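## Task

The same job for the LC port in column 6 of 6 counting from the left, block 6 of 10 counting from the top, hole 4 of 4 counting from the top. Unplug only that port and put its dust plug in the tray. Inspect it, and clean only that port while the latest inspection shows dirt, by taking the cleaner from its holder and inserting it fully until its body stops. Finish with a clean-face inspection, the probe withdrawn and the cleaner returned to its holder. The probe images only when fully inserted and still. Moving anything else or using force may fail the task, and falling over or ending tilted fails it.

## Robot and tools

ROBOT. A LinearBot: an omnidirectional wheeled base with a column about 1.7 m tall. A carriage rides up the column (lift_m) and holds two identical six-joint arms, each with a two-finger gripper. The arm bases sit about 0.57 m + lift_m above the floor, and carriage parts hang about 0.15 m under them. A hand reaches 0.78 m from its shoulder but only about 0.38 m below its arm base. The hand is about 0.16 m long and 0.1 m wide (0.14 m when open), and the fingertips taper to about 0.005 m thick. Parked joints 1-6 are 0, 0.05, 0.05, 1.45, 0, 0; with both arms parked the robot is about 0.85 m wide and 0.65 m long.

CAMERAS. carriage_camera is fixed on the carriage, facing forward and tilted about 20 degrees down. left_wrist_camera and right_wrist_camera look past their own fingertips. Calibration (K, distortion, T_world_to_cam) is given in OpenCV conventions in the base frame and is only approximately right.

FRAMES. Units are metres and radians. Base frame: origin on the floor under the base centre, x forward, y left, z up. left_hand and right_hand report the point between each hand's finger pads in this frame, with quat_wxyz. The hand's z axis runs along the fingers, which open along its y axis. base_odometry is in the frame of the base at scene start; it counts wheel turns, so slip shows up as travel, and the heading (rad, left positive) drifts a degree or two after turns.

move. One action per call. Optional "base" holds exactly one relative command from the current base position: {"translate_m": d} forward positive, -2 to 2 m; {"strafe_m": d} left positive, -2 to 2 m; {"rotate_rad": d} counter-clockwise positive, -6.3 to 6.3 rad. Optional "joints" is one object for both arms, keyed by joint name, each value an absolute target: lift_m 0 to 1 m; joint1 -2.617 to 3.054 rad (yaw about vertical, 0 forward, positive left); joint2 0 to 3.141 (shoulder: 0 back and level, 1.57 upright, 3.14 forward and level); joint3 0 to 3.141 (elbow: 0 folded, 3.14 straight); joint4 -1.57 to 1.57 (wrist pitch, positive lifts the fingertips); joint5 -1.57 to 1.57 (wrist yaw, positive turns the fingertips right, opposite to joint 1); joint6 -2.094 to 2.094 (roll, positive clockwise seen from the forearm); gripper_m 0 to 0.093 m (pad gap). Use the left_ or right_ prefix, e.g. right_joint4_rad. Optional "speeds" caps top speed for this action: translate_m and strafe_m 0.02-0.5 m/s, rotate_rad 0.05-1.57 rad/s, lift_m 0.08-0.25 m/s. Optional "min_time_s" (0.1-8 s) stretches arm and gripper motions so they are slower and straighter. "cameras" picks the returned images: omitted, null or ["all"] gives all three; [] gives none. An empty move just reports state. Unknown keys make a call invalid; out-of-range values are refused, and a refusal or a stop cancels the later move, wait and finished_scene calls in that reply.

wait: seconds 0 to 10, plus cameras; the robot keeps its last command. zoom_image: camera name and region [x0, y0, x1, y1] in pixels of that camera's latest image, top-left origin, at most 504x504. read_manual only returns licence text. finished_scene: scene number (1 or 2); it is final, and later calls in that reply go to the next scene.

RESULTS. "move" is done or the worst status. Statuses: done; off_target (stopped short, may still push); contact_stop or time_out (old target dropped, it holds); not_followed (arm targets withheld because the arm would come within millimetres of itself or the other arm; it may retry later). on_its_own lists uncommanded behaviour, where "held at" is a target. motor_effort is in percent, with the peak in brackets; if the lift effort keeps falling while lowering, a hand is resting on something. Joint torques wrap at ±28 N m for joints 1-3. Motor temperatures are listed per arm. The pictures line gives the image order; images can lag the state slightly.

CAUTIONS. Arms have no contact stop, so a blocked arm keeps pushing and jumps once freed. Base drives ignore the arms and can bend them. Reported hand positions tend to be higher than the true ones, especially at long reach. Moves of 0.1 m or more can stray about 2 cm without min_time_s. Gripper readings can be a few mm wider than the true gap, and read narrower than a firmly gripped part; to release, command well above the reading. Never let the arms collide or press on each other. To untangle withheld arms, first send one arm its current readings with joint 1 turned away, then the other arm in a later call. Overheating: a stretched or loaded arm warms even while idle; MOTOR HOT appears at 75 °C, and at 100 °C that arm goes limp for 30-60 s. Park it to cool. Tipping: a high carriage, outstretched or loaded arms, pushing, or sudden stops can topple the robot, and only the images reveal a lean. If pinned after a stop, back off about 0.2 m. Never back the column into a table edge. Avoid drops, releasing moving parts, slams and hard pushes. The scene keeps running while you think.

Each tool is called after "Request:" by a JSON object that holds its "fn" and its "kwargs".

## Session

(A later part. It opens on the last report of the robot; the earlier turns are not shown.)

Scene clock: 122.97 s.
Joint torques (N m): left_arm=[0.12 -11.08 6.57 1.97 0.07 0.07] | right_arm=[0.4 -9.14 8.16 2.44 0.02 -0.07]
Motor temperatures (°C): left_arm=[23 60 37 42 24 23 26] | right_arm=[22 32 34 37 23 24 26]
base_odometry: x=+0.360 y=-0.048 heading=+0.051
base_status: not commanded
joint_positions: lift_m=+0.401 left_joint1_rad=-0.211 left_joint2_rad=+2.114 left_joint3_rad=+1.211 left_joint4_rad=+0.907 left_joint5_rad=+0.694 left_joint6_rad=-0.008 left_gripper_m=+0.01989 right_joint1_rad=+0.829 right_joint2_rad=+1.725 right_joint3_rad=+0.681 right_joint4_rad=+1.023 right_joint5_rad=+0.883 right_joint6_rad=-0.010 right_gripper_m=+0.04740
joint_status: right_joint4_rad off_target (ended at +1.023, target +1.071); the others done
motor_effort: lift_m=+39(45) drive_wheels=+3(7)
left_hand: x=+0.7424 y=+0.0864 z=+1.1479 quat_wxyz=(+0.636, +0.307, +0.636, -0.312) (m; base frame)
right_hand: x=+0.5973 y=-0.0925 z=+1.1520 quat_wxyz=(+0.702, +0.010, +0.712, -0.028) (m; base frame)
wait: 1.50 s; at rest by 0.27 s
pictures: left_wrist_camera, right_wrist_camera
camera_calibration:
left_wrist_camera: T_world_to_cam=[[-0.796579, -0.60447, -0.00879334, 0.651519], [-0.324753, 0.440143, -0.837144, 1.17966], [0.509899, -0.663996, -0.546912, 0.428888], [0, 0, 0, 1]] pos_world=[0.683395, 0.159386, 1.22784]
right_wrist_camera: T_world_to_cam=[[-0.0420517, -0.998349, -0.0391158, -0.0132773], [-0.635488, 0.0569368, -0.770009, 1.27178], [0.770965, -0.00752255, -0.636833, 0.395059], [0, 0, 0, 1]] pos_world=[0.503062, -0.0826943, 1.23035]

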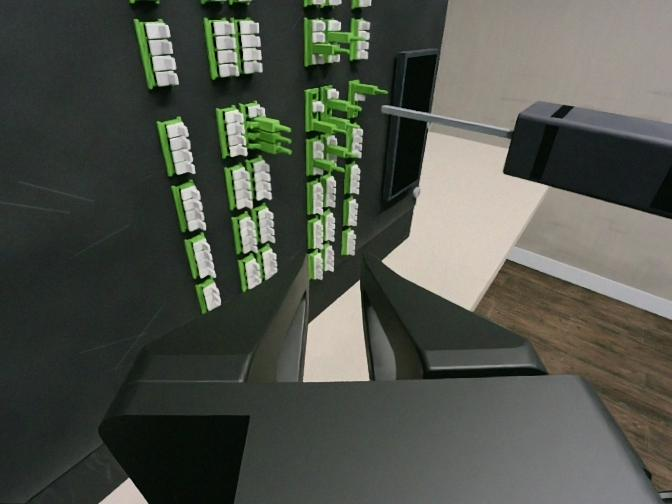

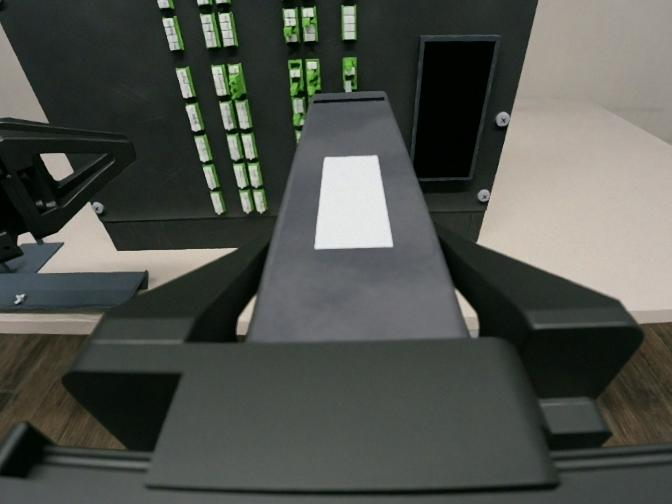

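Request:
{"fn": "move", "kwargs": {"joints": {"right_joint4_rad":1.062,"lift_m":0.404}, "base": {"translate_m":0.008}, "speeds": {"lift_m":0.08,"translate_m":0.03}, "cameras": []}}

Request:
{"fn": "wait", "kwargs": {"seconds": 1.5, "cameras": ["right_wrist_camera","left_wrist_camera"]}}

Request:
{"fn": "zoom_image", "kwargs": {"camera": "right_wrist_camera", "region": [335, 60, 365, 90]}}

Request:
{"fn": "zoom_image", "kwargs": {"camera": "left_wrist_camera", "region": [340, 60, 420, 140]}}

Scene clock: 124.17 s.
Joint torques (N m): left_arm=[0.03 -11.04 6.56 1.95 0.06 0.08] | right_arm=[0.51 -9.18 8.16 2.45 0.02 0.01]
Motor temperatures (°C): left_arm=[23 60 37 42 24 23 26] | right_arm=[22 32 35 37 23 24 26]
move: off_target
base_odometry: x=+0.368 y=-0.048 heading=+0.051
base_status: done
joint_positions: lift_m=+0.404 left_joint1_rad=-0.211 left_joint2_rad=+2.114 left_joint3_rad=+1.211 left_joint4_rad=+0.909 left_joint5_rad=+0.694 left_joint6_rad=-0.008 left_gripper_m=+0.01989 right_joint1_rad=+0.828 right_joint2_rad=+1.725 right_joint3_rad=+0.681 right_joint4_rad=+1.014 right_joint5_rad=+0.883 right_joint6_rad=-0.010 right_gripper_m=+0.04740
joint_status: right_joint4_rad off_target (ended at +1.014, target +1.062); the others done
motor_effort: lift_m=+39(45) drive_wheels=-6(11)
left_hand: x=+0.7424 y=+0.0863 z=+1.1520 quat_wxyz=(+0.637, +0.307, +0.635, -0.311) (m; base frame)
right_hand: x=+0.5975 y=-0.0928 z=+1.1538 quat_wxyz=(+0.700, +0.008, +0.714, -0.031) (m; base frame)
pictures: none
No camera images: "cameras" was empty.

Scene clock: 125.67 s.
Joint torques (N m): left_arm=[0.1 -11.04 6.53 1.95 0.08 0.07] | right_arm=[0.31 -9.32 8.06 2.37 0.01 -0.06]
Motor temperatures (°C): left_arm=[23 61 37 42 24 23 26] | right_arm=[22 32 35 37 23 24 26]
base_odometry: x=+0.368 y=-0.048 heading=+0.051
base_status: done
joint_positions: lift_m=+0.404 left_joint1_rad=-0.211 left_joint2_rad=+2.114 left_joint3_rad=+1.211 left_joint4_rad=+0.909 left_joint5_rad=+0.694 left_joint6_rad=-0.008 left_gripper_m=+0.01989 right_joint1_rad=+0.828 right_joint2_rad=+1.725 right_joint3_rad=+0.681 right_joint4_rad=+1.014 right_joint5_rad=+0.883 right_joint6_rad=-0.010 right_gripper_m=+0.04740
joint_status: right_joint4_rad off_target (ended at +1.014, target +1.062); the others done
motor_effort: lift_m=+39(45) drive_wheels=-6(11)
left_hand: x=+0.7424 y=+0.0863 z=+1.1520 quat_wxyz=(+0.637, +0.307, +0.635, -0.311) (m; base frame)
right_hand: x=+0.5975 y=-0.0928 z=+1.1538 quat_wxyz=(+0.700, +0.008, +0.714, -0.031) (m; base frame)
wait: 1.50 s; at rest by 0.27 s
pictures: left_wrist_camera, right_wrist_camera
camera_calibration:
left_wrist_camera: T_world_to_cam=[[-0.796834, -0.604105, -0.0105569, 0.653754], [-0.322362, 0.439854, -0.838219, 1.18263], [0.511016, -0.664519, -0.545232, 0.428332], [0, 0, 0, 1]] pos_world=[0.683283, 0.159387, 1.23174]
right_wrist_camera: T_world_to_cam=[[-0.0430613, -0.998556, -0.0321176, -0.0209885], [-0.640229, 0.0522596, -0.766404, 1.27153], [0.766976, -0.0124397, -0.641555, 0.403528], [0, 0, 0, 1]] pos_world=[0.503671, -0.0823882, 1.23272]

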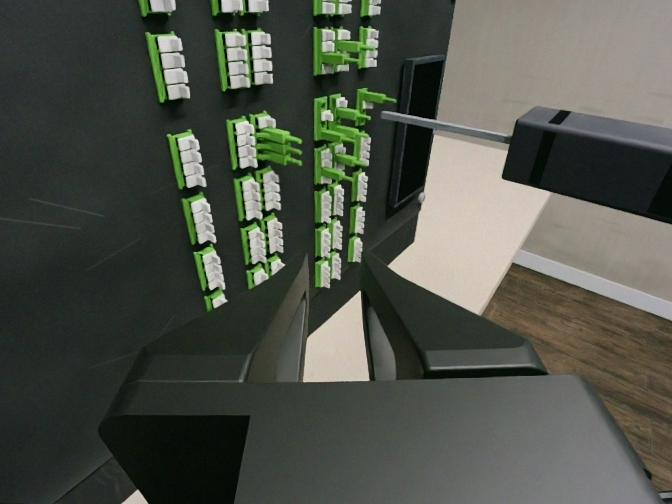

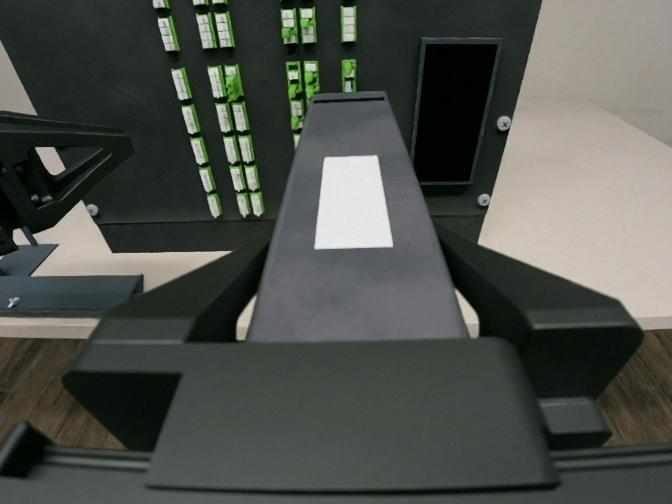

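Scaled by 16.800 from the camera's 672x504 image, which has a finer 960x720 frame.

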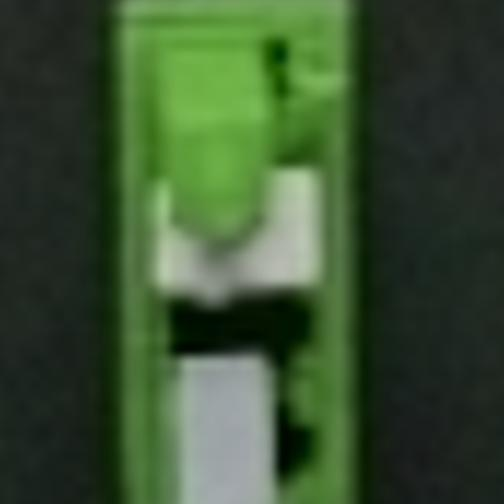

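Scaled by 6.300 from the camera's 672x504 image, which has a finer 960x720 frame.

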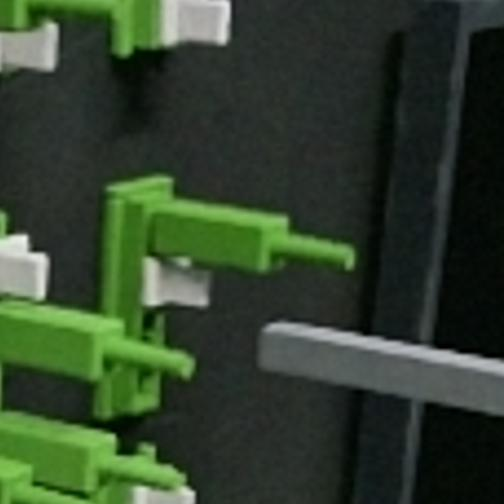

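Request:
{"fn": "move", "kwargs": {"joints": {"lift_m":0.399}, "base": {"translate_m":0.008}, "speeds": {"lift_m":0.08,"translate_m":0.03}, "cameras": []}}

Request:
{"fn": "wait", "kwargs": {"seconds": 1.5, "cameras": ["right_wrist_camera","left_wrist_camera"]}}

Request:
{"fn": "zoom_image", "kwargs": {"camera": "right_wrist_camera", "region": [335, 60, 365, 90]}}

Request:
{"fn": "zoom_image", "kwargs": {"camera": "left_wrist_camera", "region": [350, 70, 420, 140]}}

Scene clock: 147.13 s.
Joint torques (N m): left_arm=[0.18 -11.14 6.57 1.99 0.06 0.08] | right_arm=[0.35 -9.11 7.95 2.49 0.05 -0.03]
Motor temperatures (°C): left_arm=[23 62 38 42 24 23 26] | right_arm=[22 34 36 38 23 24 26]
move: done
base_odometry: x=+0.376 y=-0.048 heading=+0.050
base_status: done
joint_positions: lift_m=+0.399 left_joint1_rad=-0.211 left_joint2_rad=+2.114 left_joint3_rad=+1.211 left_joint4_rad=+0.905 left_joint5_rad=+0.695 left_joint6_rad=-0.008 left_gripper_m=+0.01989 right_joint1_rad=+0.829 right_joint2_rad=+1.725 right_joint3_rad=+0.681 right_joint4_rad=+1.007 right_joint5_rad=+0.883 right_joint6_rad=-0.010 right_gripper_m=+0.04740
joint_status: all done
motor_effort: lift_m=+41(44) drive_wheels=+3(16)
left_hand: x=+0.7422 y=+0.0860 z=+1.1462 quat_wxyz=(+0.635, +0.307, +0.636, -0.312) (m; base frame)
right_hand: x=+0.5974 y=-0.0927 z=+1.1475 quat_wxyz=(+0.698, +0.006, +0.715, -0.032) (m; base frame)
pictures: none
No camera images: "cameras" was empty.

Scene clock: 148.63 s.
Joint torques (N m): left_arm=[0.16 -11.04 6.54 1.99 0.06 0.07] | right_arm=[0.4 -9.09 8.23 2.42 0.05 -0.02]
Motor temperatures (°C): left_arm=[23 62 38 42 24 23 26] | right_arm=[22 34 36 38 23 24 26]
base_odometry: x=+0.376 y=-0.048 heading=+0.050
base_status: done
joint_positions: lift_m=+0.399 left_joint1_rad=-0.211 left_joint2_rad=+2.114 left_joint3_rad=+1.211 left_joint4_rad=+0.905 left_joint5_rad=+0.695 left_joint6_rad=-0.008 left_gripper_m=+0.01989 right_joint1_rad=+0.829 right_joint2_rad=+1.725 right_joint3_rad=+0.681 right_joint4_rad=+1.007 right_joint5_rad=+0.883 right_joint6_rad=-0.010 right_gripper_m=+0.04740
joint_status: all done
motor_effort: lift_m=+41(44) drive_wheels=+2(16)
left_hand: x=+0.7422 y=+0.0860 z=+1.1462 quat_wxyz=(+0.635, +0.307, +0.636, -0.312) (m; base frame)
right_hand: x=+0.5974 y=-0.0927 z=+1.1475 quat_wxyz=(+0.698, +0.006, +0.715, -0.032) (m; base frame)
wait: 1.50 s; at rest by 0.27 s
pictures: left_wrist_camera, right_wrist_camera
camera_calibration:
left_wrist_camera: T_world_to_cam=[[-0.797529, -0.603222, -0.00837193, 0.651252], [-0.324638, 0.440823, -0.83683, 1.1778], [0.508485, -0.664679, -0.547398, 0.429429], [0, 0, 0, 1]] pos_world=[0.683391, 0.159083, 1.22614]
right_wrist_camera: T_world_to_cam=[[-0.0427787, -0.998718, -0.0270688, -0.0270124], [-0.64361, 0.0482707, -0.76383, 1.2653], [0.764157, -0.0152539, -0.64485, 0.404671], [0, 0, 0, 1]] pos_world=[0.503975, -0.081882, 1.2267]

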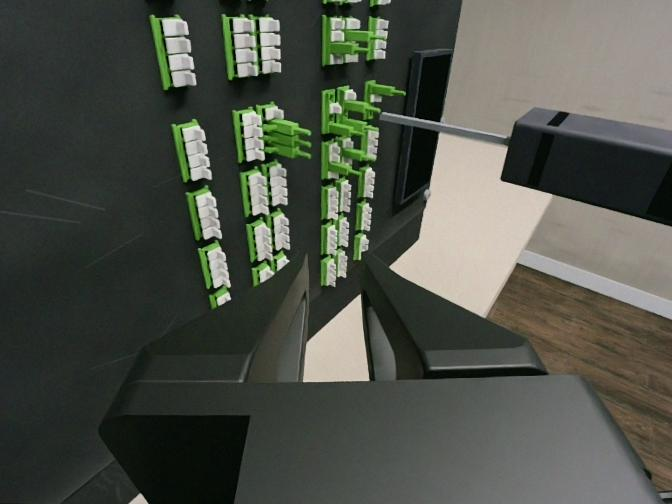

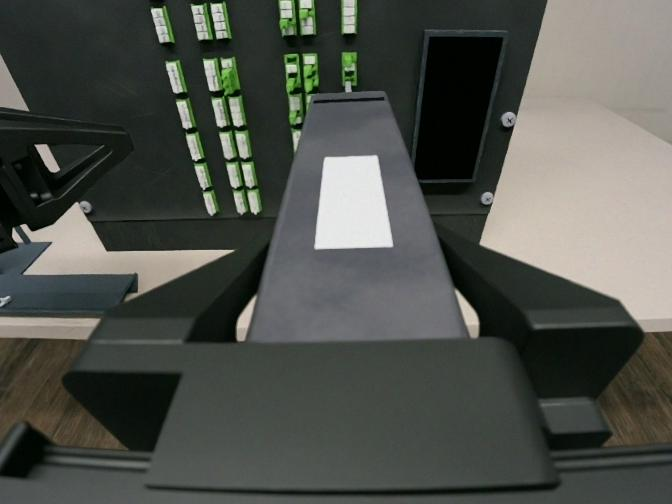

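Scaled by 16.800 from the camera's 672x504 image, which has a finer 960x720 frame.

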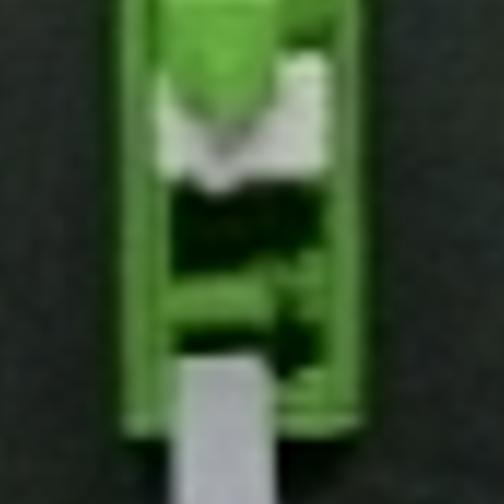

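Scaled by 7.200 from the camera's 672x504 image, which has a finer 960x720 frame.

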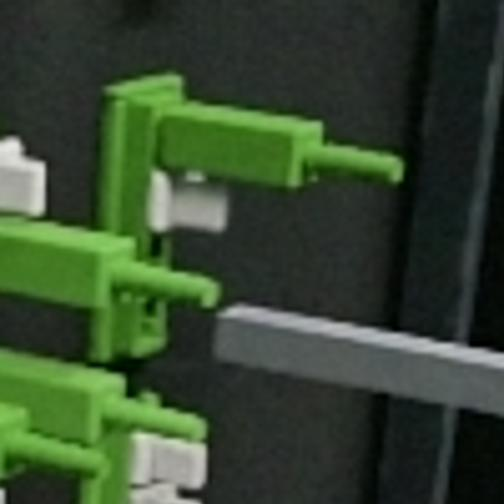

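Request:
{"fn": "wait", "kwargs": {"seconds": 1, "cameras": ["right_wrist_camera","left_wrist_camera"]}}

Request:
{"fn": "zoom_image", "kwargs": {"camera": "right_wrist_camera", "region": [335, 60, 365, 90]}}

Request:
{"fn": "zoom_image", "kwargs": {"camera": "left_wrist_camera", "region": [280, 180, 440, 300]}}

Scene clock: 151.37 s.
Joint torques (N m): left_arm=[0.13 -11.06 6.54 1.99 0.07 0.07] | right_arm=[0.42 -8.98 8.13 2.5 0.1 -0.04]
Motor temperatures (°C): left_arm=[23 62 38 43 24 23 26] | right_arm=[22 34 36 38 23 24 26]
base_odometry: x=+0.376 y=-0.048 heading=+0.050
base_status: done
joint_positions: lift_m=+0.399 left_joint1_rad=-0.211 left_joint2_rad=+2.114 left_joint3_rad=+1.211 left_joint4_rad=+0.905 left_joint5_rad=+0.695 left_joint6_rad=-0.008 left_gripper_m=+0.01989 right_joint1_rad=+0.829 right_joint2_rad=+1.725 right_joint3_rad=+0.681 right_joint4_rad=+1.007 right_joint5_rad=+0.883 right_joint6_rad=-0.010 right_gripper_m=+0.04740
joint_status: all done
motor_effort: lift_m=+40(44) drive_wheels=+2(16)
left_hand: x=+0.7422 y=+0.0860 z=+1.1462 quat_wxyz=(+0.635, +0.307, +0.636, -0.312) (m; base frame)
right_hand: x=+0.5974 y=-0.0927 z=+1.1475 quat_wxyz=(+0.698, +0.006, +0.715, -0.032) (m; base frame)
wait: 1.00 s; at rest from the start
pictures: left_wrist_camera, right_wrist_camera
camera_calibration:
left_wrist_camera: T_world_to_cam=[[-0.797529, -0.603222, -0.00837193, 0.651252], [-0.324638, 0.440823, -0.83683, 1.1778], [0.508485, -0.664679, -0.547398, 0.429429], [0, 0, 0, 1]] pos_world=[0.683391, 0.159083, 1.22614]
right_wrist_camera: T_world_to_cam=[[-0.0427787, -0.998718, -0.0270688, -0.0270124], [-0.64361, 0.0482707, -0.76383, 1.2653], [0.764157, -0.0152539, -0.64485, 0.404671], [0, 0, 0, 1]] pos_world=[0.503975, -0.081882, 1.2267]

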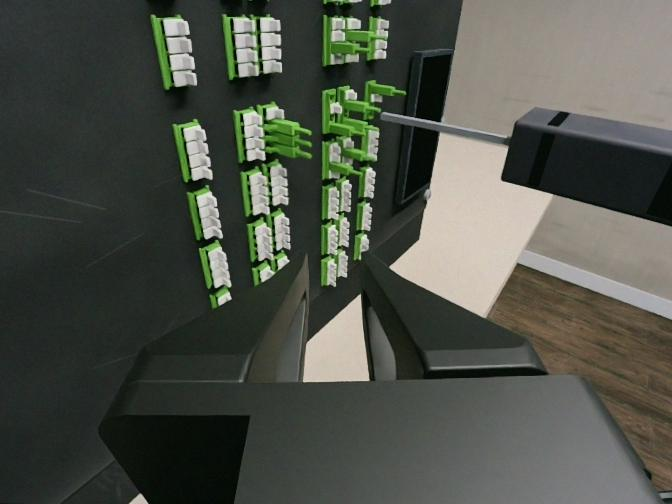

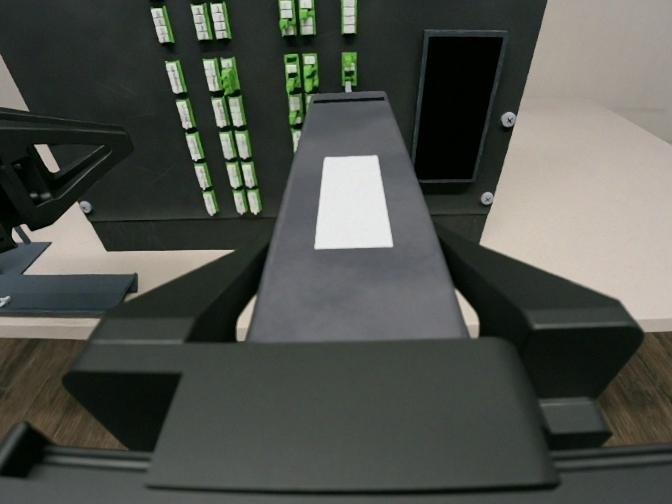

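Scaled by 16.800 from the camera's 672x504 image, which has a finer 960x720 frame.

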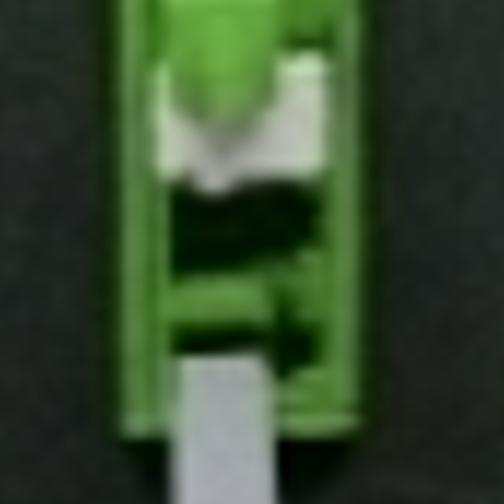

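Scaled by 3.150 from the camera's 672x504 image, which has a finer 960x720 frame.

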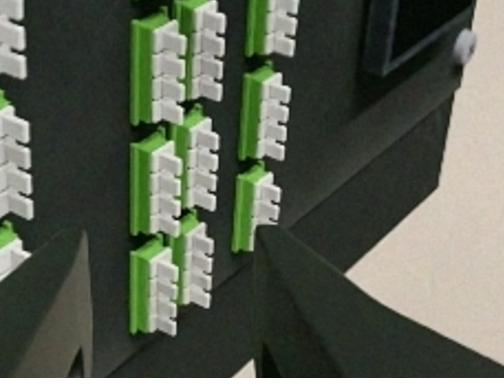

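Request:
{"fn": "move", "kwargs": {"base": {"translate_m": 0.005}, "speeds": {"translate_m": 0.02}, "cameras": []}}

Request:
{"fn": "wait", "kwargs": {"seconds": 1.2, "cameras": ["right_wrist_camera","left_wrist_camera"]}}

Request:
{"fn": "zoom_image", "kwargs": {"camera": "right_wrist_camera", "region": [335, 60, 365, 90]}}

Request:
{"fn": "zoom_image", "kwargs": {"camera": "left_wrist_camera", "region": [340, 60, 440, 160]}}

Scene clock: 152.37 s.
Joint torques (N m): left_arm=[0.18 -11.1 6.56 1.98 0.06 0.06] | right_arm=[0.54 -9.36 8.18 2.46 0.04 -0.03]
Motor temperatures (°C): left_arm=[23 62 38 43 24 23 26] | right_arm=[22 34 36 39 23 24 26]
move: done
base_odometry: x=+0.381 y=-0.048 heading=+0.050
base_status: done
joint_positions: lift_m=+0.399 left_joint1_rad=-0.211 left_joint2_rad=+2.114 left_joint3_rad=+1.211 left_joint4_rad=+0.905 left_joint5_rad=+0.695 left_joint6_rad=-0.008 left_gripper_m=+0.01989 right_joint1_rad=+0.828 right_joint2_rad=+1.725 right_joint3_rad=+0.681 right_joint4_rad=+1.007 right_joint5_rad=+0.884 right_joint6_rad=-0.010 right_gripper_m=+0.04740
joint_status: not commanded
motor_effort: lift_m=+41(41) drive_wheels=-6(11)
left_hand: x=+0.7422 y=+0.0860 z=+1.1462 quat_wxyz=(+0.635, +0.307, +0.636, -0.312) (m; base frame)
right_hand: x=+0.5974 y=-0.0929 z=+1.1475 quat_wxyz=(+0.698, +0.006, +0.715, -0.033) (m; base frame)
pictures: none
No camera images: "cameras" was empty.

Scene clock: 153.57 s.
Joint torques (N m): left_arm=[0.13 -11.1 6.58 1.98 0.04 0.08] | right_arm=[0.38 -9.28 7.99 2.48 -0.04 -0.06]
Motor temperatures (°C): left_arm=[23 63 38 43 24 23 26] | right_arm=[22 34 36 39 23 24 26]
base_odometry: x=+0.381 y=-0.048 heading=+0.050
base_status: done
joint_positions: lift_m=+0.399 left_joint1_rad=-0.211 left_joint2_rad=+2.114 left_joint3_rad=+1.211 left_joint4_rad=+0.905 left_joint5_rad=+0.695 left_joint6_rad=-0.008 left_gripper_m=+0.01989 right_joint1_rad=+0.828 right_joint2_rad=+1.725 right_joint3_rad=+0.681 right_joint4_rad=+1.007 right_joint5_rad=+0.884 right_joint6_rad=-0.010 right_gripper_m=+0.04740
joint_status: not commanded
motor_effort: lift_m=+41(41) drive_wheels=-6(11)
left_hand: x=+0.7422 y=+0.0860 z=+1.1462 quat_wxyz=(+0.635, +0.307, +0.636, -0.312) (m; base frame)
right_hand: x=+0.5974 y=-0.0929 z=+1.1475 quat_wxyz=(+0.698, +0.006, +0.715, -0.033) (m; base frame)
wait: 1.20 s; at rest by 0.27 s
pictures: left_wrist_camera, right_wrist_camera
camera_calibration:
left_wrist_camera: T_world_to_cam=[[-0.797529, -0.603222, -0.00837193, 0.651252], [-0.324638, 0.440823, -0.83683, 1.1778], [0.508485, -0.664679, -0.547398, 0.429429], [0, 0, 0, 1]] pos_world=[0.683391, 0.159083, 1.22614]
right_wrist_camera: T_world_to_cam=[[-0.0435582, -0.998684, -0.0270669, -0.026816], [-0.643566, 0.0487713, -0.763836, 1.2654], [0.764151, -0.015852, -0.644843, 0.404536], [0, 0, 0, 1]] pos_world=[0.504077, -0.0820835, 1.2267]

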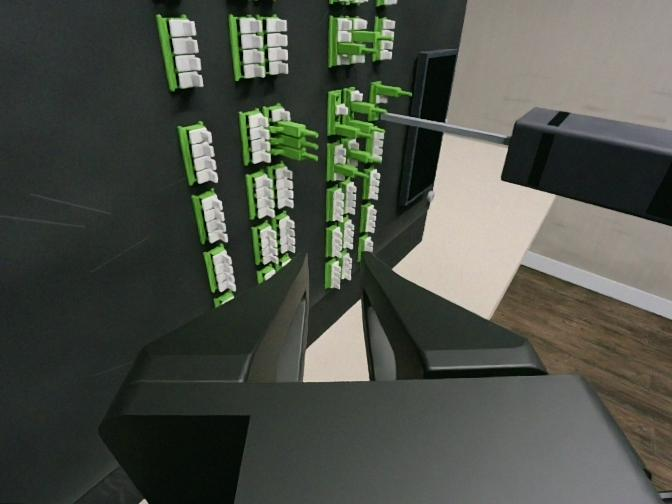

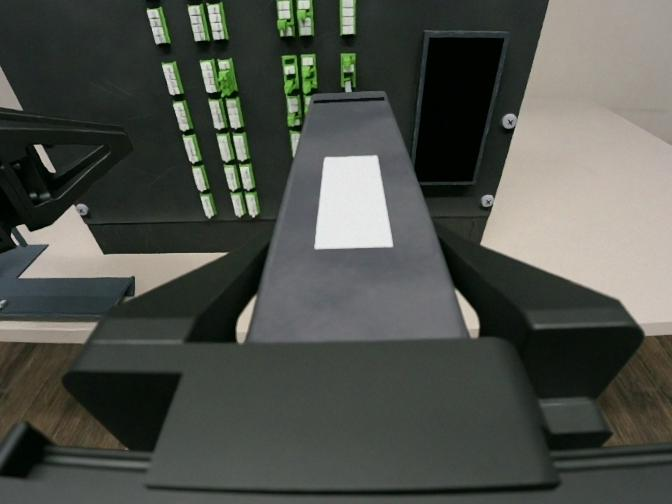

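Scaled by 16.800 from the camera's 672x504 image, which has a finer 960x720 frame.

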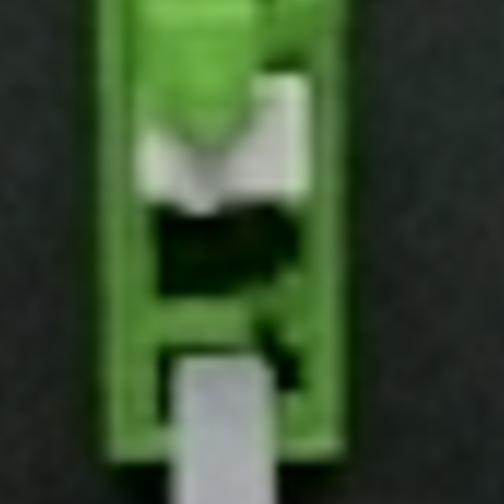

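Scaled by 5.040 from the camera's 672x504 image, which has a finer 960x720 frame.

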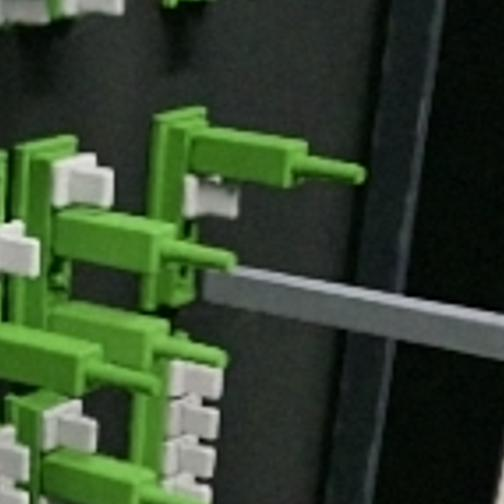

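Request:
{"fn": "move", "kwargs": {"base": {"translate_m": 0.0012}, "speeds": {"translate_m": 0.02}, "cameras": []}}

Request:
{"fn": "wait", "kwargs": {"seconds": 1.2, "cameras": ["right_wrist_camera"]}}

Request:
{"fn": "zoom_image", "kwargs": {"camera": "right_wrist_camera", "region": [335, 60, 365, 90]}}

Scene clock: 154.57 s.
Joint torques (N m): left_arm=[0.17 -11.12 6.54 1.97 0.06 0.08] | right_arm=[0.51 -9.1 8.02 2.55 0.03 -0.05]
Motor temperatures (°C): left_arm=[23 63 38 43 24 23 26] | right_arm=[22 34 36 39 23 24 26]
move: done
base_odometry: x=+0.382 y=-0.048 heading=+0.049
base_status: done
joint_positions: lift_m=+0.399 left_joint1_rad=-0.211 left_joint2_rad=+2.114 left_joint3_rad=+1.211 left_joint4_rad=+0.905 left_joint5_rad=+0.695 left_joint6_rad=-0.008 left_gripper_m=+0.01989 right_joint1_rad=+0.828 right_joint2_rad=+1.725 right_joint3_rad=+0.681 right_joint4_rad=+1.007 right_joint5_rad=+0.884 right_joint6_rad=-0.010 right_gripper_m=+0.04740
joint_status: not commanded
motor_effort: lift_m=+40(41) drive_wheels=+3(12)
left_hand: x=+0.7422 y=+0.0860 z=+1.1461 quat_wxyz=(+0.635, +0.307, +0.636, -0.312) (m; base frame)
right_hand: x=+0.5974 y=-0.0929 z=+1.1475 quat_wxyz=(+0.698, +0.006, +0.715, -0.033) (m; base frame)
pictures: none
No camera images: "cameras" was empty.

Scene clock: 155.77 s.
Joint torques (N m): left_arm=[0.13 -11.07 6.58 1.99 0.05 0.07] | right_arm=[0.2 -8.99 8.27 2.47 0.06 -0.05]
Motor temperatures (°C): left_arm=[23 63 38 43 24 23 26] | right_arm=[22 34 36 39 23 24 26]
base_odometry: x=+0.382 y=-0.048 heading=+0.049
base_status: done
joint_positions: lift_m=+0.399 left_joint1_rad=-0.211 left_joint2_rad=+2.114 left_joint3_rad=+1.211 left_joint4_rad=+0.905 left_joint5_rad=+0.695 left_joint6_rad=-0.008 left_gripper_m=+0.01989 right_joint1_rad=+0.828 right_joint2_rad=+1.725 right_joint3_rad=+0.681 right_joint4_rad=+1.007 right_joint5_rad=+0.884 right_joint6_rad=-0.010 right_gripper_m=+0.04740
joint_status: not commanded
motor_effort: lift_m=+41(41) drive_wheels=-5(12)
left_hand: x=+0.7422 y=+0.0860 z=+1.1461 quat_wxyz=(+0.635, +0.307, +0.636, -0.312) (m; base frame)
right_hand: x=+0.5974 y=-0.0929 z=+1.1475 quat_wxyz=(+0.698, +0.006, +0.715, -0.033) (m; base frame)
wait: 1.20 s; at rest by 0.27 s
pictures: right_wrist_camera
camera_calibration:
right_wrist_camera: T_world_to_cam=[[-0.0435881, -0.998691, -0.0267763, -0.0271575], [-0.643733, 0.048572, -0.763707, 1.26531], [0.764008, -0.0160517, -0.645008, 0.404793], [0, 0, 0, 1]] pos_world=[0.504077, -0.0820832, 1.2267]

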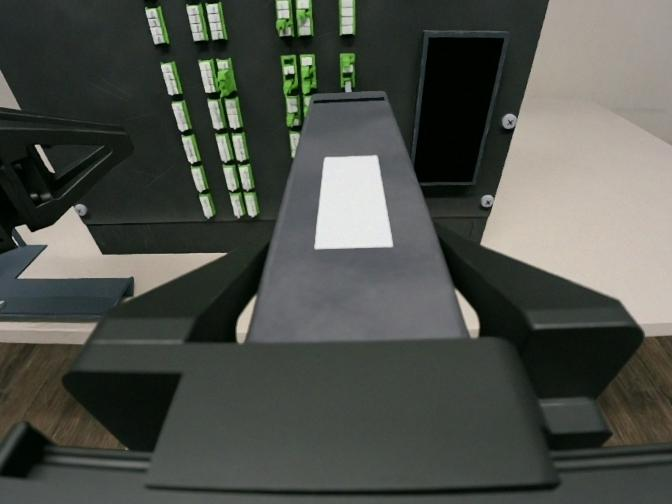

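Scaled by 16.800 from the camera's 672x504 image, which has a finer 960x720 frame.

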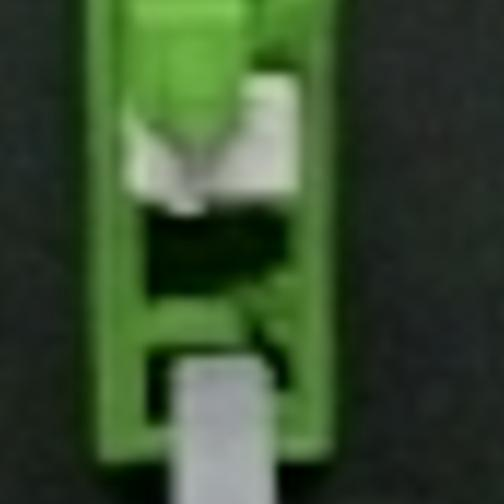

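Request:
{"fn": "move", "kwargs": {"base": {"rotate_rad": 0.0012}, "speeds": {"rotate_rad": 0.05}, "cameras": []}}

Request:
{"fn": "wait", "kwargs": {"seconds": 1.2, "cameras": ["right_wrist_camera"]}}

Request:
{"fn": "zoom_image", "kwargs": {"camera": "right_wrist_camera", "region": [335, 60, 365, 90]}}

Scene clock: 156.50 s.
Joint torques (N m): left_arm=[0.16 -11.14 6.57 2 0.05 0.09] | right_arm=[0.36 -9.09 8.12 2.52 0.05 -0.06]
Motor temperatures (°C): left_arm=[23 63 38 43 24 23 26] | right_arm=[22 34 36 39 23 24 26]
move: done
base_odometry: x=+0.382 y=-0.048 heading=+0.050
base_status: done
joint_positions: lift_m=+0.399 left_joint1_rad=-0.211 left_joint2_rad=+2.114 left_joint3_rad=+1.211 left_joint4_rad=+0.905 left_joint5_rad=+0.695 left_joint6_rad=-0.008 left_gripper_m=+0.01989 right_joint1_rad=+0.828 right_joint2_rad=+1.725 right_joint3_rad=+0.681 right_joint4_rad=+1.007 right_joint5_rad=+0.883 right_joint6_rad=-0.010 right_gripper_m=+0.04740
joint_status: not commanded
motor_effort: lift_m=+41(41) drive_wheels=+2(8)
left_hand: x=+0.7422 y=+0.0860 z=+1.1461 quat_wxyz=(+0.635, +0.307, +0.636, -0.312) (m; base frame)
right_hand: x=+0.5974 y=-0.0928 z=+1.1475 quat_wxyz=(+0.698, +0.006, +0.715, -0.033) (m; base frame)
pictures: none
No camera images: "cameras" was empty.

Scene clock: 157.70 s.
Joint torques (N m): left_arm=[0.17 -11.06 6.57 2 0.06 0.07] | right_arm=[0.38 -8.9 7.86 2.46 -0.05 0.05]
Motor temperatures (°C): left_arm=[23 63 38 43 24 23 26] | right_arm=[22 34 36 39 23 24 26]
base_odometry: x=+0.382 y=-0.048 heading=+0.050
base_status: done
joint_positions: lift_m=+0.399 left_joint1_rad=-0.211 left_joint2_rad=+2.114 left_joint3_rad=+1.211 left_joint4_rad=+0.905 left_joint5_rad=+0.695 left_joint6_rad=-0.008 left_gripper_m=+0.01989 right_joint1_rad=+0.828 right_joint2_rad=+1.725 right_joint3_rad=+0.681 right_joint4_rad=+1.007 right_joint5_rad=+0.883 right_joint6_rad=-0.010 right_gripper_m=+0.04740
joint_status: not commanded
motor_effort: lift_m=+40(41) drive_wheels=+3(8)
left_hand: x=+0.7422 y=+0.0860 z=+1.1461 quat_wxyz=(+0.635, +0.307, +0.636, -0.312) (m; base frame)
right_hand: x=+0.5974 y=-0.0928 z=+1.1475 quat_wxyz=(+0.698, +0.006, +0.715, -0.033) (m; base frame)
wait: 1.20 s; at rest by 0.27 s
pictures: right_wrist_camera
camera_calibration:
right_wrist_camera: T_world_to_cam=[[-0.0432304, -0.998705, -0.0268157, -0.0271903], [-0.643753, 0.0483716, -0.763703, 1.2653], [0.764011, -0.0157525, -0.645011, 0.404822], [0, 0, 0, 1]] pos_world=[0.504076, -0.0819826, 1.2267]

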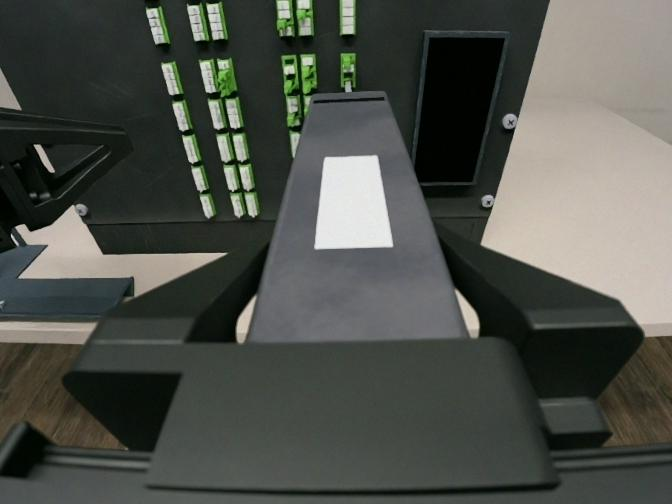

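Scaled by 16.800 from the camera's 672x504 image, which has a finer 960x720 frame.

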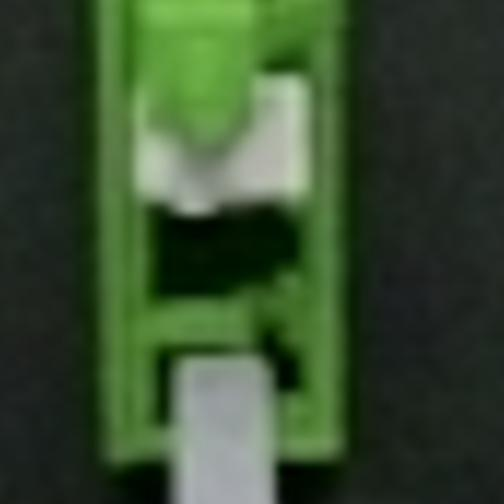

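Request:
{"fn": "move", "kwargs": {"base": {"rotate_rad": 0.0012}, "speeds": {"rotate_rad": 0.05}, "cameras": []}}

Request:
{"fn": "move", "kwargs": {"base": {"translate_m": 0.0008}, "speeds": {"translate_m": 0.02}, "cameras": []}}

Request:
{"fn": "wait", "kwargs": {"seconds": 1.2, "cameras": ["right_wrist_camera"]}}

Request:
{"fn": "zoom_image", "kwargs": {"camera": "right_wrist_camera", "region": [335, 60, 365, 90]}}

Scene clock: 158.40 s.
Joint torques (N m): left_arm=[0.18 -11.1 6.6 1.99 0.05 0.08] | right_arm=[0.31 -8.98 8.02 2.45 0.08 -0.06]
Motor temperatures (°C): left_arm=[23 63 38 43 24 23 26] | right_arm=[22 34 36 39 23 24 26]
move: done
base_odometry: x=+0.382 y=-0.048 heading=+0.050
base_status: done
joint_positions: lift_m=+0.399 left_joint1_rad=-0.211 left_joint2_rad=+2.114 left_joint3_rad=+1.211 left_joint4_rad=+0.905 left_joint5_rad=+0.695 left_joint6_rad=-0.008 left_gripper_m=+0.01989 right_joint1_rad=+0.828 right_joint2_rad=+1.725 right_joint3_rad=+0.681 right_joint4_rad=+1.007 right_joint5_rad=+0.883 right_joint6_rad=-0.010 right_gripper_m=+0.04740
joint_status: not commanded
motor_effort: lift_m=+41(41) drive_wheels=-6(9)
left_hand: x=+0.7422 y=+0.0860 z=+1.1461 quat_wxyz=(+0.635, +0.307, +0.636, -0.312) (m; base frame)
right_hand: x=+0.5974 y=-0.0928 z=+1.1475 quat_wxyz=(+0.698, +0.006, +0.715, -0.033) (m; base frame)
pictures: none
No camera images: "cameras" was empty.

Scene clock: 158.87 s.
Joint torques (N m): left_arm=[0.06 -11.1 6.54 1.98 0.06 0.07] | right_arm=[0.32 -9.05 8.39 2.48 -0.02 -0.02]
Motor temperatures (°C): left_arm=[23 63 38 43 24 23 26] | right_arm=[22 34 36 39 23 24 26]
move: done
base_odometry: x=+0.383 y=-0.048 heading=+0.050
base_status: done
joint_positions: lift_m=+0.399 left_joint1_rad=-0.211 left_joint2_rad=+2.114 left_joint3_rad=+1.211 left_joint4_rad=+0.904 left_joint5_rad=+0.695 left_joint6_rad=-0.008 left_gripper_m=+0.01989 right_joint1_rad=+0.828 right_joint2_rad=+1.725 right_joint3_rad=+0.681 right_joint4_rad=+1.007 right_joint5_rad=+0.883 right_joint6_rad=-0.010 right_gripper_m=+0.04740
joint_status: not commanded
motor_effort: lift_m=+41(41) drive_wheels=-6(10)
left_hand: x=+0.7422 y=+0.0860 z=+1.1460 quat_wxyz=(+0.635, +0.307, +0.636, -0.312) (m; base frame)
right_hand: x=+0.5974 y=-0.0928 z=+1.1474 quat_wxyz=(+0.698, +0.006, +0.715, -0.033) (m; base frame)
pictures: none
No camera images: "cameras" was empty.

Scene clock: 160.07 s.
Joint torques (N m): left_arm=[0.13 -11.06 6.56 2 0.05 0.07] | right_arm=[0.28 -9.16 8.28 2.46 0.01 -0.02]
Motor temperatures (°C): left_arm=[23 63 38 43 24 23 26] | right_arm=[22 34 37 40 23 24 26]
base_odometry: x=+0.383 y=-0.048 heading=+0.050
base_status: done
joint_positions: lift_m=+0.399 left_joint1_rad=-0.211 left_joint2_rad=+2.114 left_joint3_rad=+1.211 left_joint4_rad=+0.904 left_joint5_rad=+0.695 left_joint6_rad=-0.008 left_gripper_m=+0.01989 right_joint1_rad=+0.828 right_joint2_rad=+1.725 right_joint3_rad=+0.681 right_joint4_rad=+1.007 right_joint5_rad=+0.883 right_joint6_rad=-0.010 right_gripper_m=+0.04740
joint_status: not commanded
motor_effort: lift_m=+41(41) drive_wheels=+3(10)
left_hand: x=+0.7422 y=+0.0860 z=+1.1460 quat_wxyz=(+0.635, +0.307, +0.636, -0.312) (m; base frame)
right_hand: x=+0.5974 y=-0.0928 z=+1.1474 quat_wxyz=(+0.698, +0.006, +0.715, -0.033) (m; base frame)
wait: 1.20 s; at rest by 0.27 s
pictures: right_wrist_camera
camera_calibration:
right_wrist_camera: T_world_to_cam=[[-0.0431863, -0.998713, -0.0265855, -0.0274978], [-0.643974, 0.0481717, -0.763529, 1.2651], [0.763828, -0.0158536, -0.645226, 0.405104], [0, 0, 0, 1]] pos_world=[0.504076, -0.0819822, 1.2266]

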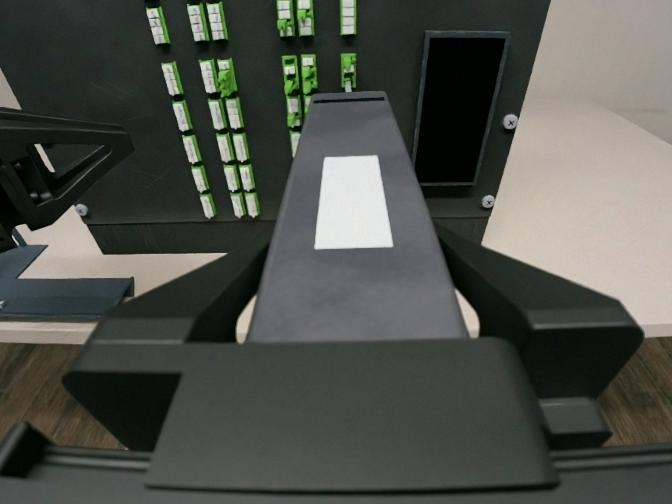

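Scaled by 16.800 from the camera's 672x504 image, which has a finer 960x720 frame.

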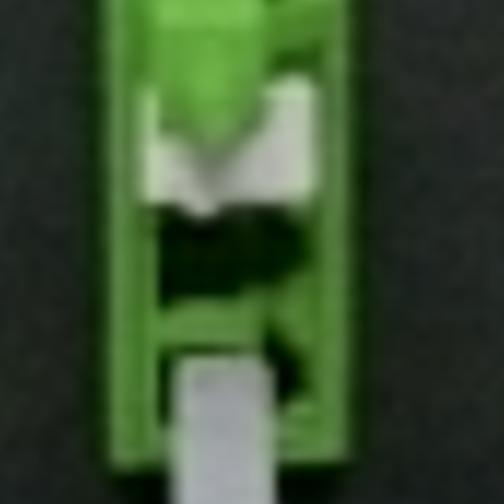

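Request:
{"fn": "move", "kwargs": {"base": {"translate_m": 0.0012}, "speeds": {"translate_m": 0.02}, "cameras": []}}

Request:
{"fn": "wait", "kwargs": {"seconds": 1.2, "cameras": ["right_wrist_camera","left_wrist_camera"]}}

Request:
{"fn": "zoom_image", "kwargs": {"camera": "right_wrist_camera", "region": [335, 60, 365, 90]}}

Request:
{"fn": "zoom_image", "kwargs": {"camera": "left_wrist_camera", "region": [360, 90, 410, 140]}}

Scene clock: 161.30 s.
Joint torques (N m): left_arm=[0.08 -11.07 6.5 2.01 0.05 0.06] | right_arm=[0.36 -9.17 8.28 2.48 -0.01 -0.1]
Motor temperatures (°C): left_arm=[23 63 38 43 24 23 26] | right_arm=[22 34 37 40 23 24 26]
move: done
base_odometry: x=+0.384 y=-0.049 heading=+0.050
base_status: done
joint_positions: lift_m=+0.399 left_joint1_rad=-0.211 left_joint2_rad=+2.114 left_joint3_rad=+1.211 left_joint4_rad=+0.904 left_joint5_rad=+0.695 left_joint6_rad=-0.008 left_gripper_m=+0.01989 right_joint1_rad=+0.828 right_joint2_rad=+1.725 right_joint3_rad=+0.681 right_joint4_rad=+1.006 right_joint5_rad=+0.884 right_joint6_rad=-0.010 right_gripper_m=+0.04740
joint_status: not commanded
motor_effort: lift_m=+41(41) drive_wheels=+2(10)
left_hand: x=+0.7422 y=+0.0860 z=+1.1459 quat_wxyz=(+0.635, +0.307, +0.637, -0.312) (m; base frame)
right_hand: x=+0.5974 y=-0.0929 z=+1.1473 quat_wxyz=(+0.698, +0.006, +0.715, -0.033) (m; base frame)
pictures: none
No camera images: "cameras" was empty.

Scene clock: 162.50 s.
Joint torques (N m): left_arm=[0.12 -11.04 6.58 1.99 0.06 0.07] | right_arm=[0.51 -9.06 8.14 2.47 -0.01 -0.02]
Motor temperatures (°C): left_arm=[23 63 38 43 24 23 26] | right_arm=[22 35 37 40 23 24 26]
base_odometry: x=+0.384 y=-0.049 heading=+0.050
base_status: done
joint_positions: lift_m=+0.399 left_joint1_rad=-0.211 left_joint2_rad=+2.114 left_joint3_rad=+1.211 left_joint4_rad=+0.904 left_joint5_rad=+0.695 left_joint6_rad=-0.008 left_gripper_m=+0.01989 right_joint1_rad=+0.828 right_joint2_rad=+1.725 right_joint3_rad=+0.681 right_joint4_rad=+1.006 right_joint5_rad=+0.884 right_joint6_rad=-0.010 right_gripper_m=+0.04740
joint_status: not commanded
motor_effort: lift_m=+41(41) drive_wheels=+2(10)
left_hand: x=+0.7422 y=+0.0860 z=+1.1459 quat_wxyz=(+0.635, +0.307, +0.637, -0.312) (m; base frame)
right_hand: x=+0.5974 y=-0.0929 z=+1.1473 quat_wxyz=(+0.698, +0.006, +0.715, -0.033) (m; base frame)
wait: 1.20 s; at rest by 0.27 s
pictures: left_wrist_camera, right_wrist_camera
camera_calibration:
left_wrist_camera: T_world_to_cam=[[-0.797774, -0.602912, -0.0073591, 0.650209], [-0.325748, 0.441236, -0.836181, 1.17756], [0.507391, -0.664686, -0.548404, 0.431246], [0, 0, 0, 1]] pos_world=[0.683496, 0.159081, 1.22593]
right_wrist_camera: T_world_to_cam=[[-0.0435771, -0.998705, -0.0262528, -0.0277087], [-0.644171, 0.0481739, -0.763363, 1.265], [0.76364, -0.0163539, -0.645436, 0.405413], [0, 0, 0, 1]] pos_world=[0.504078, -0.0819826, 1.22659]

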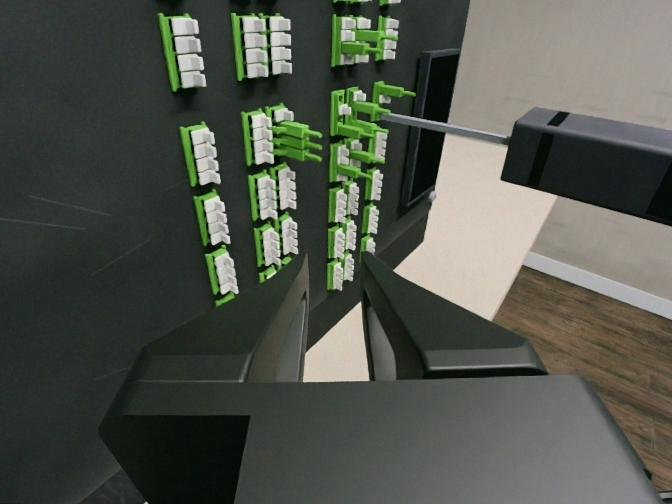

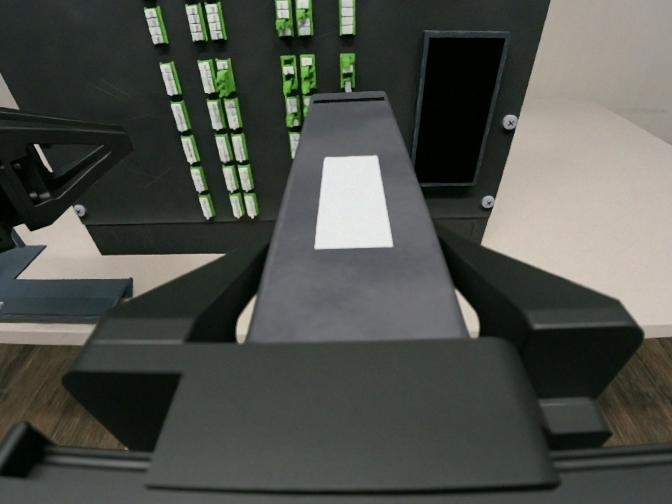

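Scaled by 16.800 from the camera's 672x504 image, which has a finer 960x720 frame.

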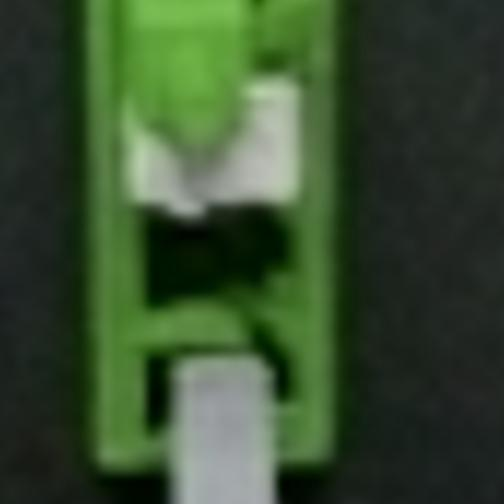

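Scaled by 10.080 from the camera's 672x504 image, which has a finer 960x720 frame.

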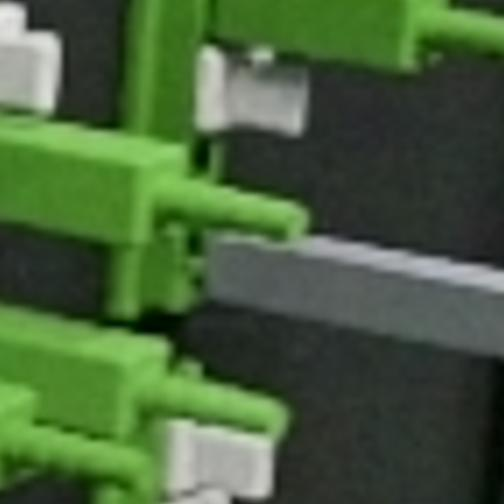

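Request:
{"fn": "move", "kwargs": {"base": {"rotate_rad": 0.0018}, "speeds": {"rotate_rad": 0.05}, "cameras": []}}

Request:
{"fn": "wait", "kwargs": {"seconds": 1.2, "cameras": ["right_wrist_camera"]}}

Request:
{"fn": "zoom_image", "kwargs": {"camera": "right_wrist_camera", "region": [335, 60, 365, 90]}}

Scene clock: 166.63 s.
Joint torques (N m): left_arm=[0.14 -11.11 6.58 2 0.05 0.08] | right_arm=[0.58 -9.42 8.14 2.46 -0.04 -0.05]
Motor temperatures (°C): left_arm=[23 63 38 44 24 23 26] | right_arm=[22 35 37 40 23 24 26]
move: done
base_odometry: x=+0.384 y=-0.049 heading=+0.051
base_status: done
joint_positions: lift_m=+0.399 left_joint1_rad=-0.211 left_joint2_rad=+2.114 left_joint3_rad=+1.211 left_joint4_rad=+0.904 left_joint5_rad=+0.695 left_joint6_rad=-0.008 left_gripper_m=+0.01989 right_joint1_rad=+0.828 right_joint2_rad=+1.725 right_joint3_rad=+0.681 right_joint4_rad=+1.006 right_joint5_rad=+0.884 right_joint6_rad=-0.010 right_gripper_m=+0.04740
joint_status: not commanded
motor_effort: lift_m=+40(41) drive_wheels=-6(9)
left_hand: x=+0.7422 y=+0.0860 z=+1.1459 quat_wxyz=(+0.635, +0.307, +0.637, -0.312) (m; base frame)
right_hand: x=+0.5974 y=-0.0929 z=+1.1473 quat_wxyz=(+0.698, +0.006, +0.715, -0.033) (m; base frame)
pictures: none
No camera images: "cameras" was empty.

Scene clock: 167.83 s.
Joint torques (N m): left_arm=[0.18 -11.07 6.57 2 0.06 0.07] | right_arm=[0.34 -8.98 8.01 2.48 0.08 0.01]
Motor temperatures (°C): left_arm=[23 64 38 44 24 23 26] | right_arm=[22 35 37 41 23 24 26]
base_odometry: x=+0.384 y=-0.049 heading=+0.051
base_status: done
joint_positions: lift_m=+0.399 left_joint1_rad=-0.211 left_joint2_rad=+2.114 left_joint3_rad=+1.211 left_joint4_rad=+0.904 left_joint5_rad=+0.695 left_joint6_rad=-0.008 left_gripper_m=+0.01989 right_joint1_rad=+0.828 right_joint2_rad=+1.725 right_joint3_rad=+0.681 right_joint4_rad=+1.006 right_joint5_rad=+0.884 right_joint6_rad=-0.010 right_gripper_m=+0.04740
joint_status: not commanded
motor_effort: lift_m=+41(41) drive_wheels=-6(9)
left_hand: x=+0.7422 y=+0.0860 z=+1.1459 quat_wxyz=(+0.635, +0.307, +0.637, -0.312) (m; base frame)
right_hand: x=+0.5974 y=-0.0929 z=+1.1473 quat_wxyz=(+0.698, +0.006, +0.715, -0.033) (m; base frame)
wait: 1.20 s; at rest by 0.27 s
pictures: right_wrist_camera
camera_calibration:
right_wrist_camera: T_world_to_cam=[[-0.0435771, -0.998705, -0.0262528, -0.0277087], [-0.644171, 0.0481739, -0.763363, 1.265], [0.76364, -0.0163539, -0.645436, 0.405413], [0, 0, 0, 1]] pos_world=[0.504078, -0.0819826, 1.22659]

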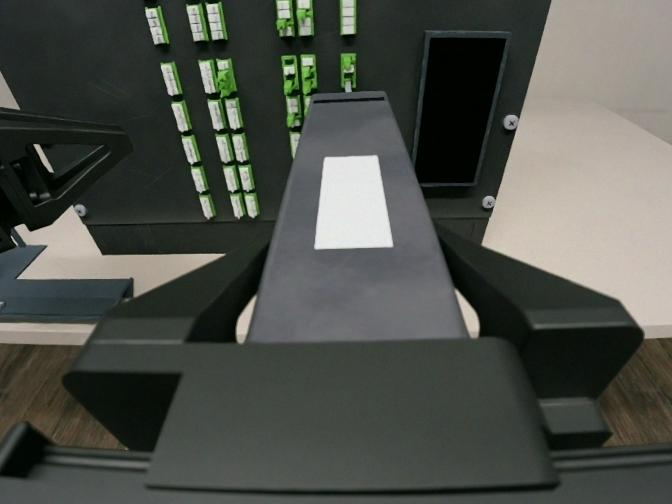

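Scaled by 16.800 from the camera's 672x504 image, which has a finer 960x720 frame.

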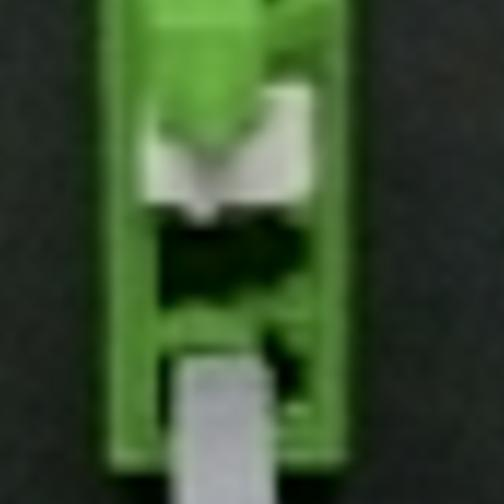

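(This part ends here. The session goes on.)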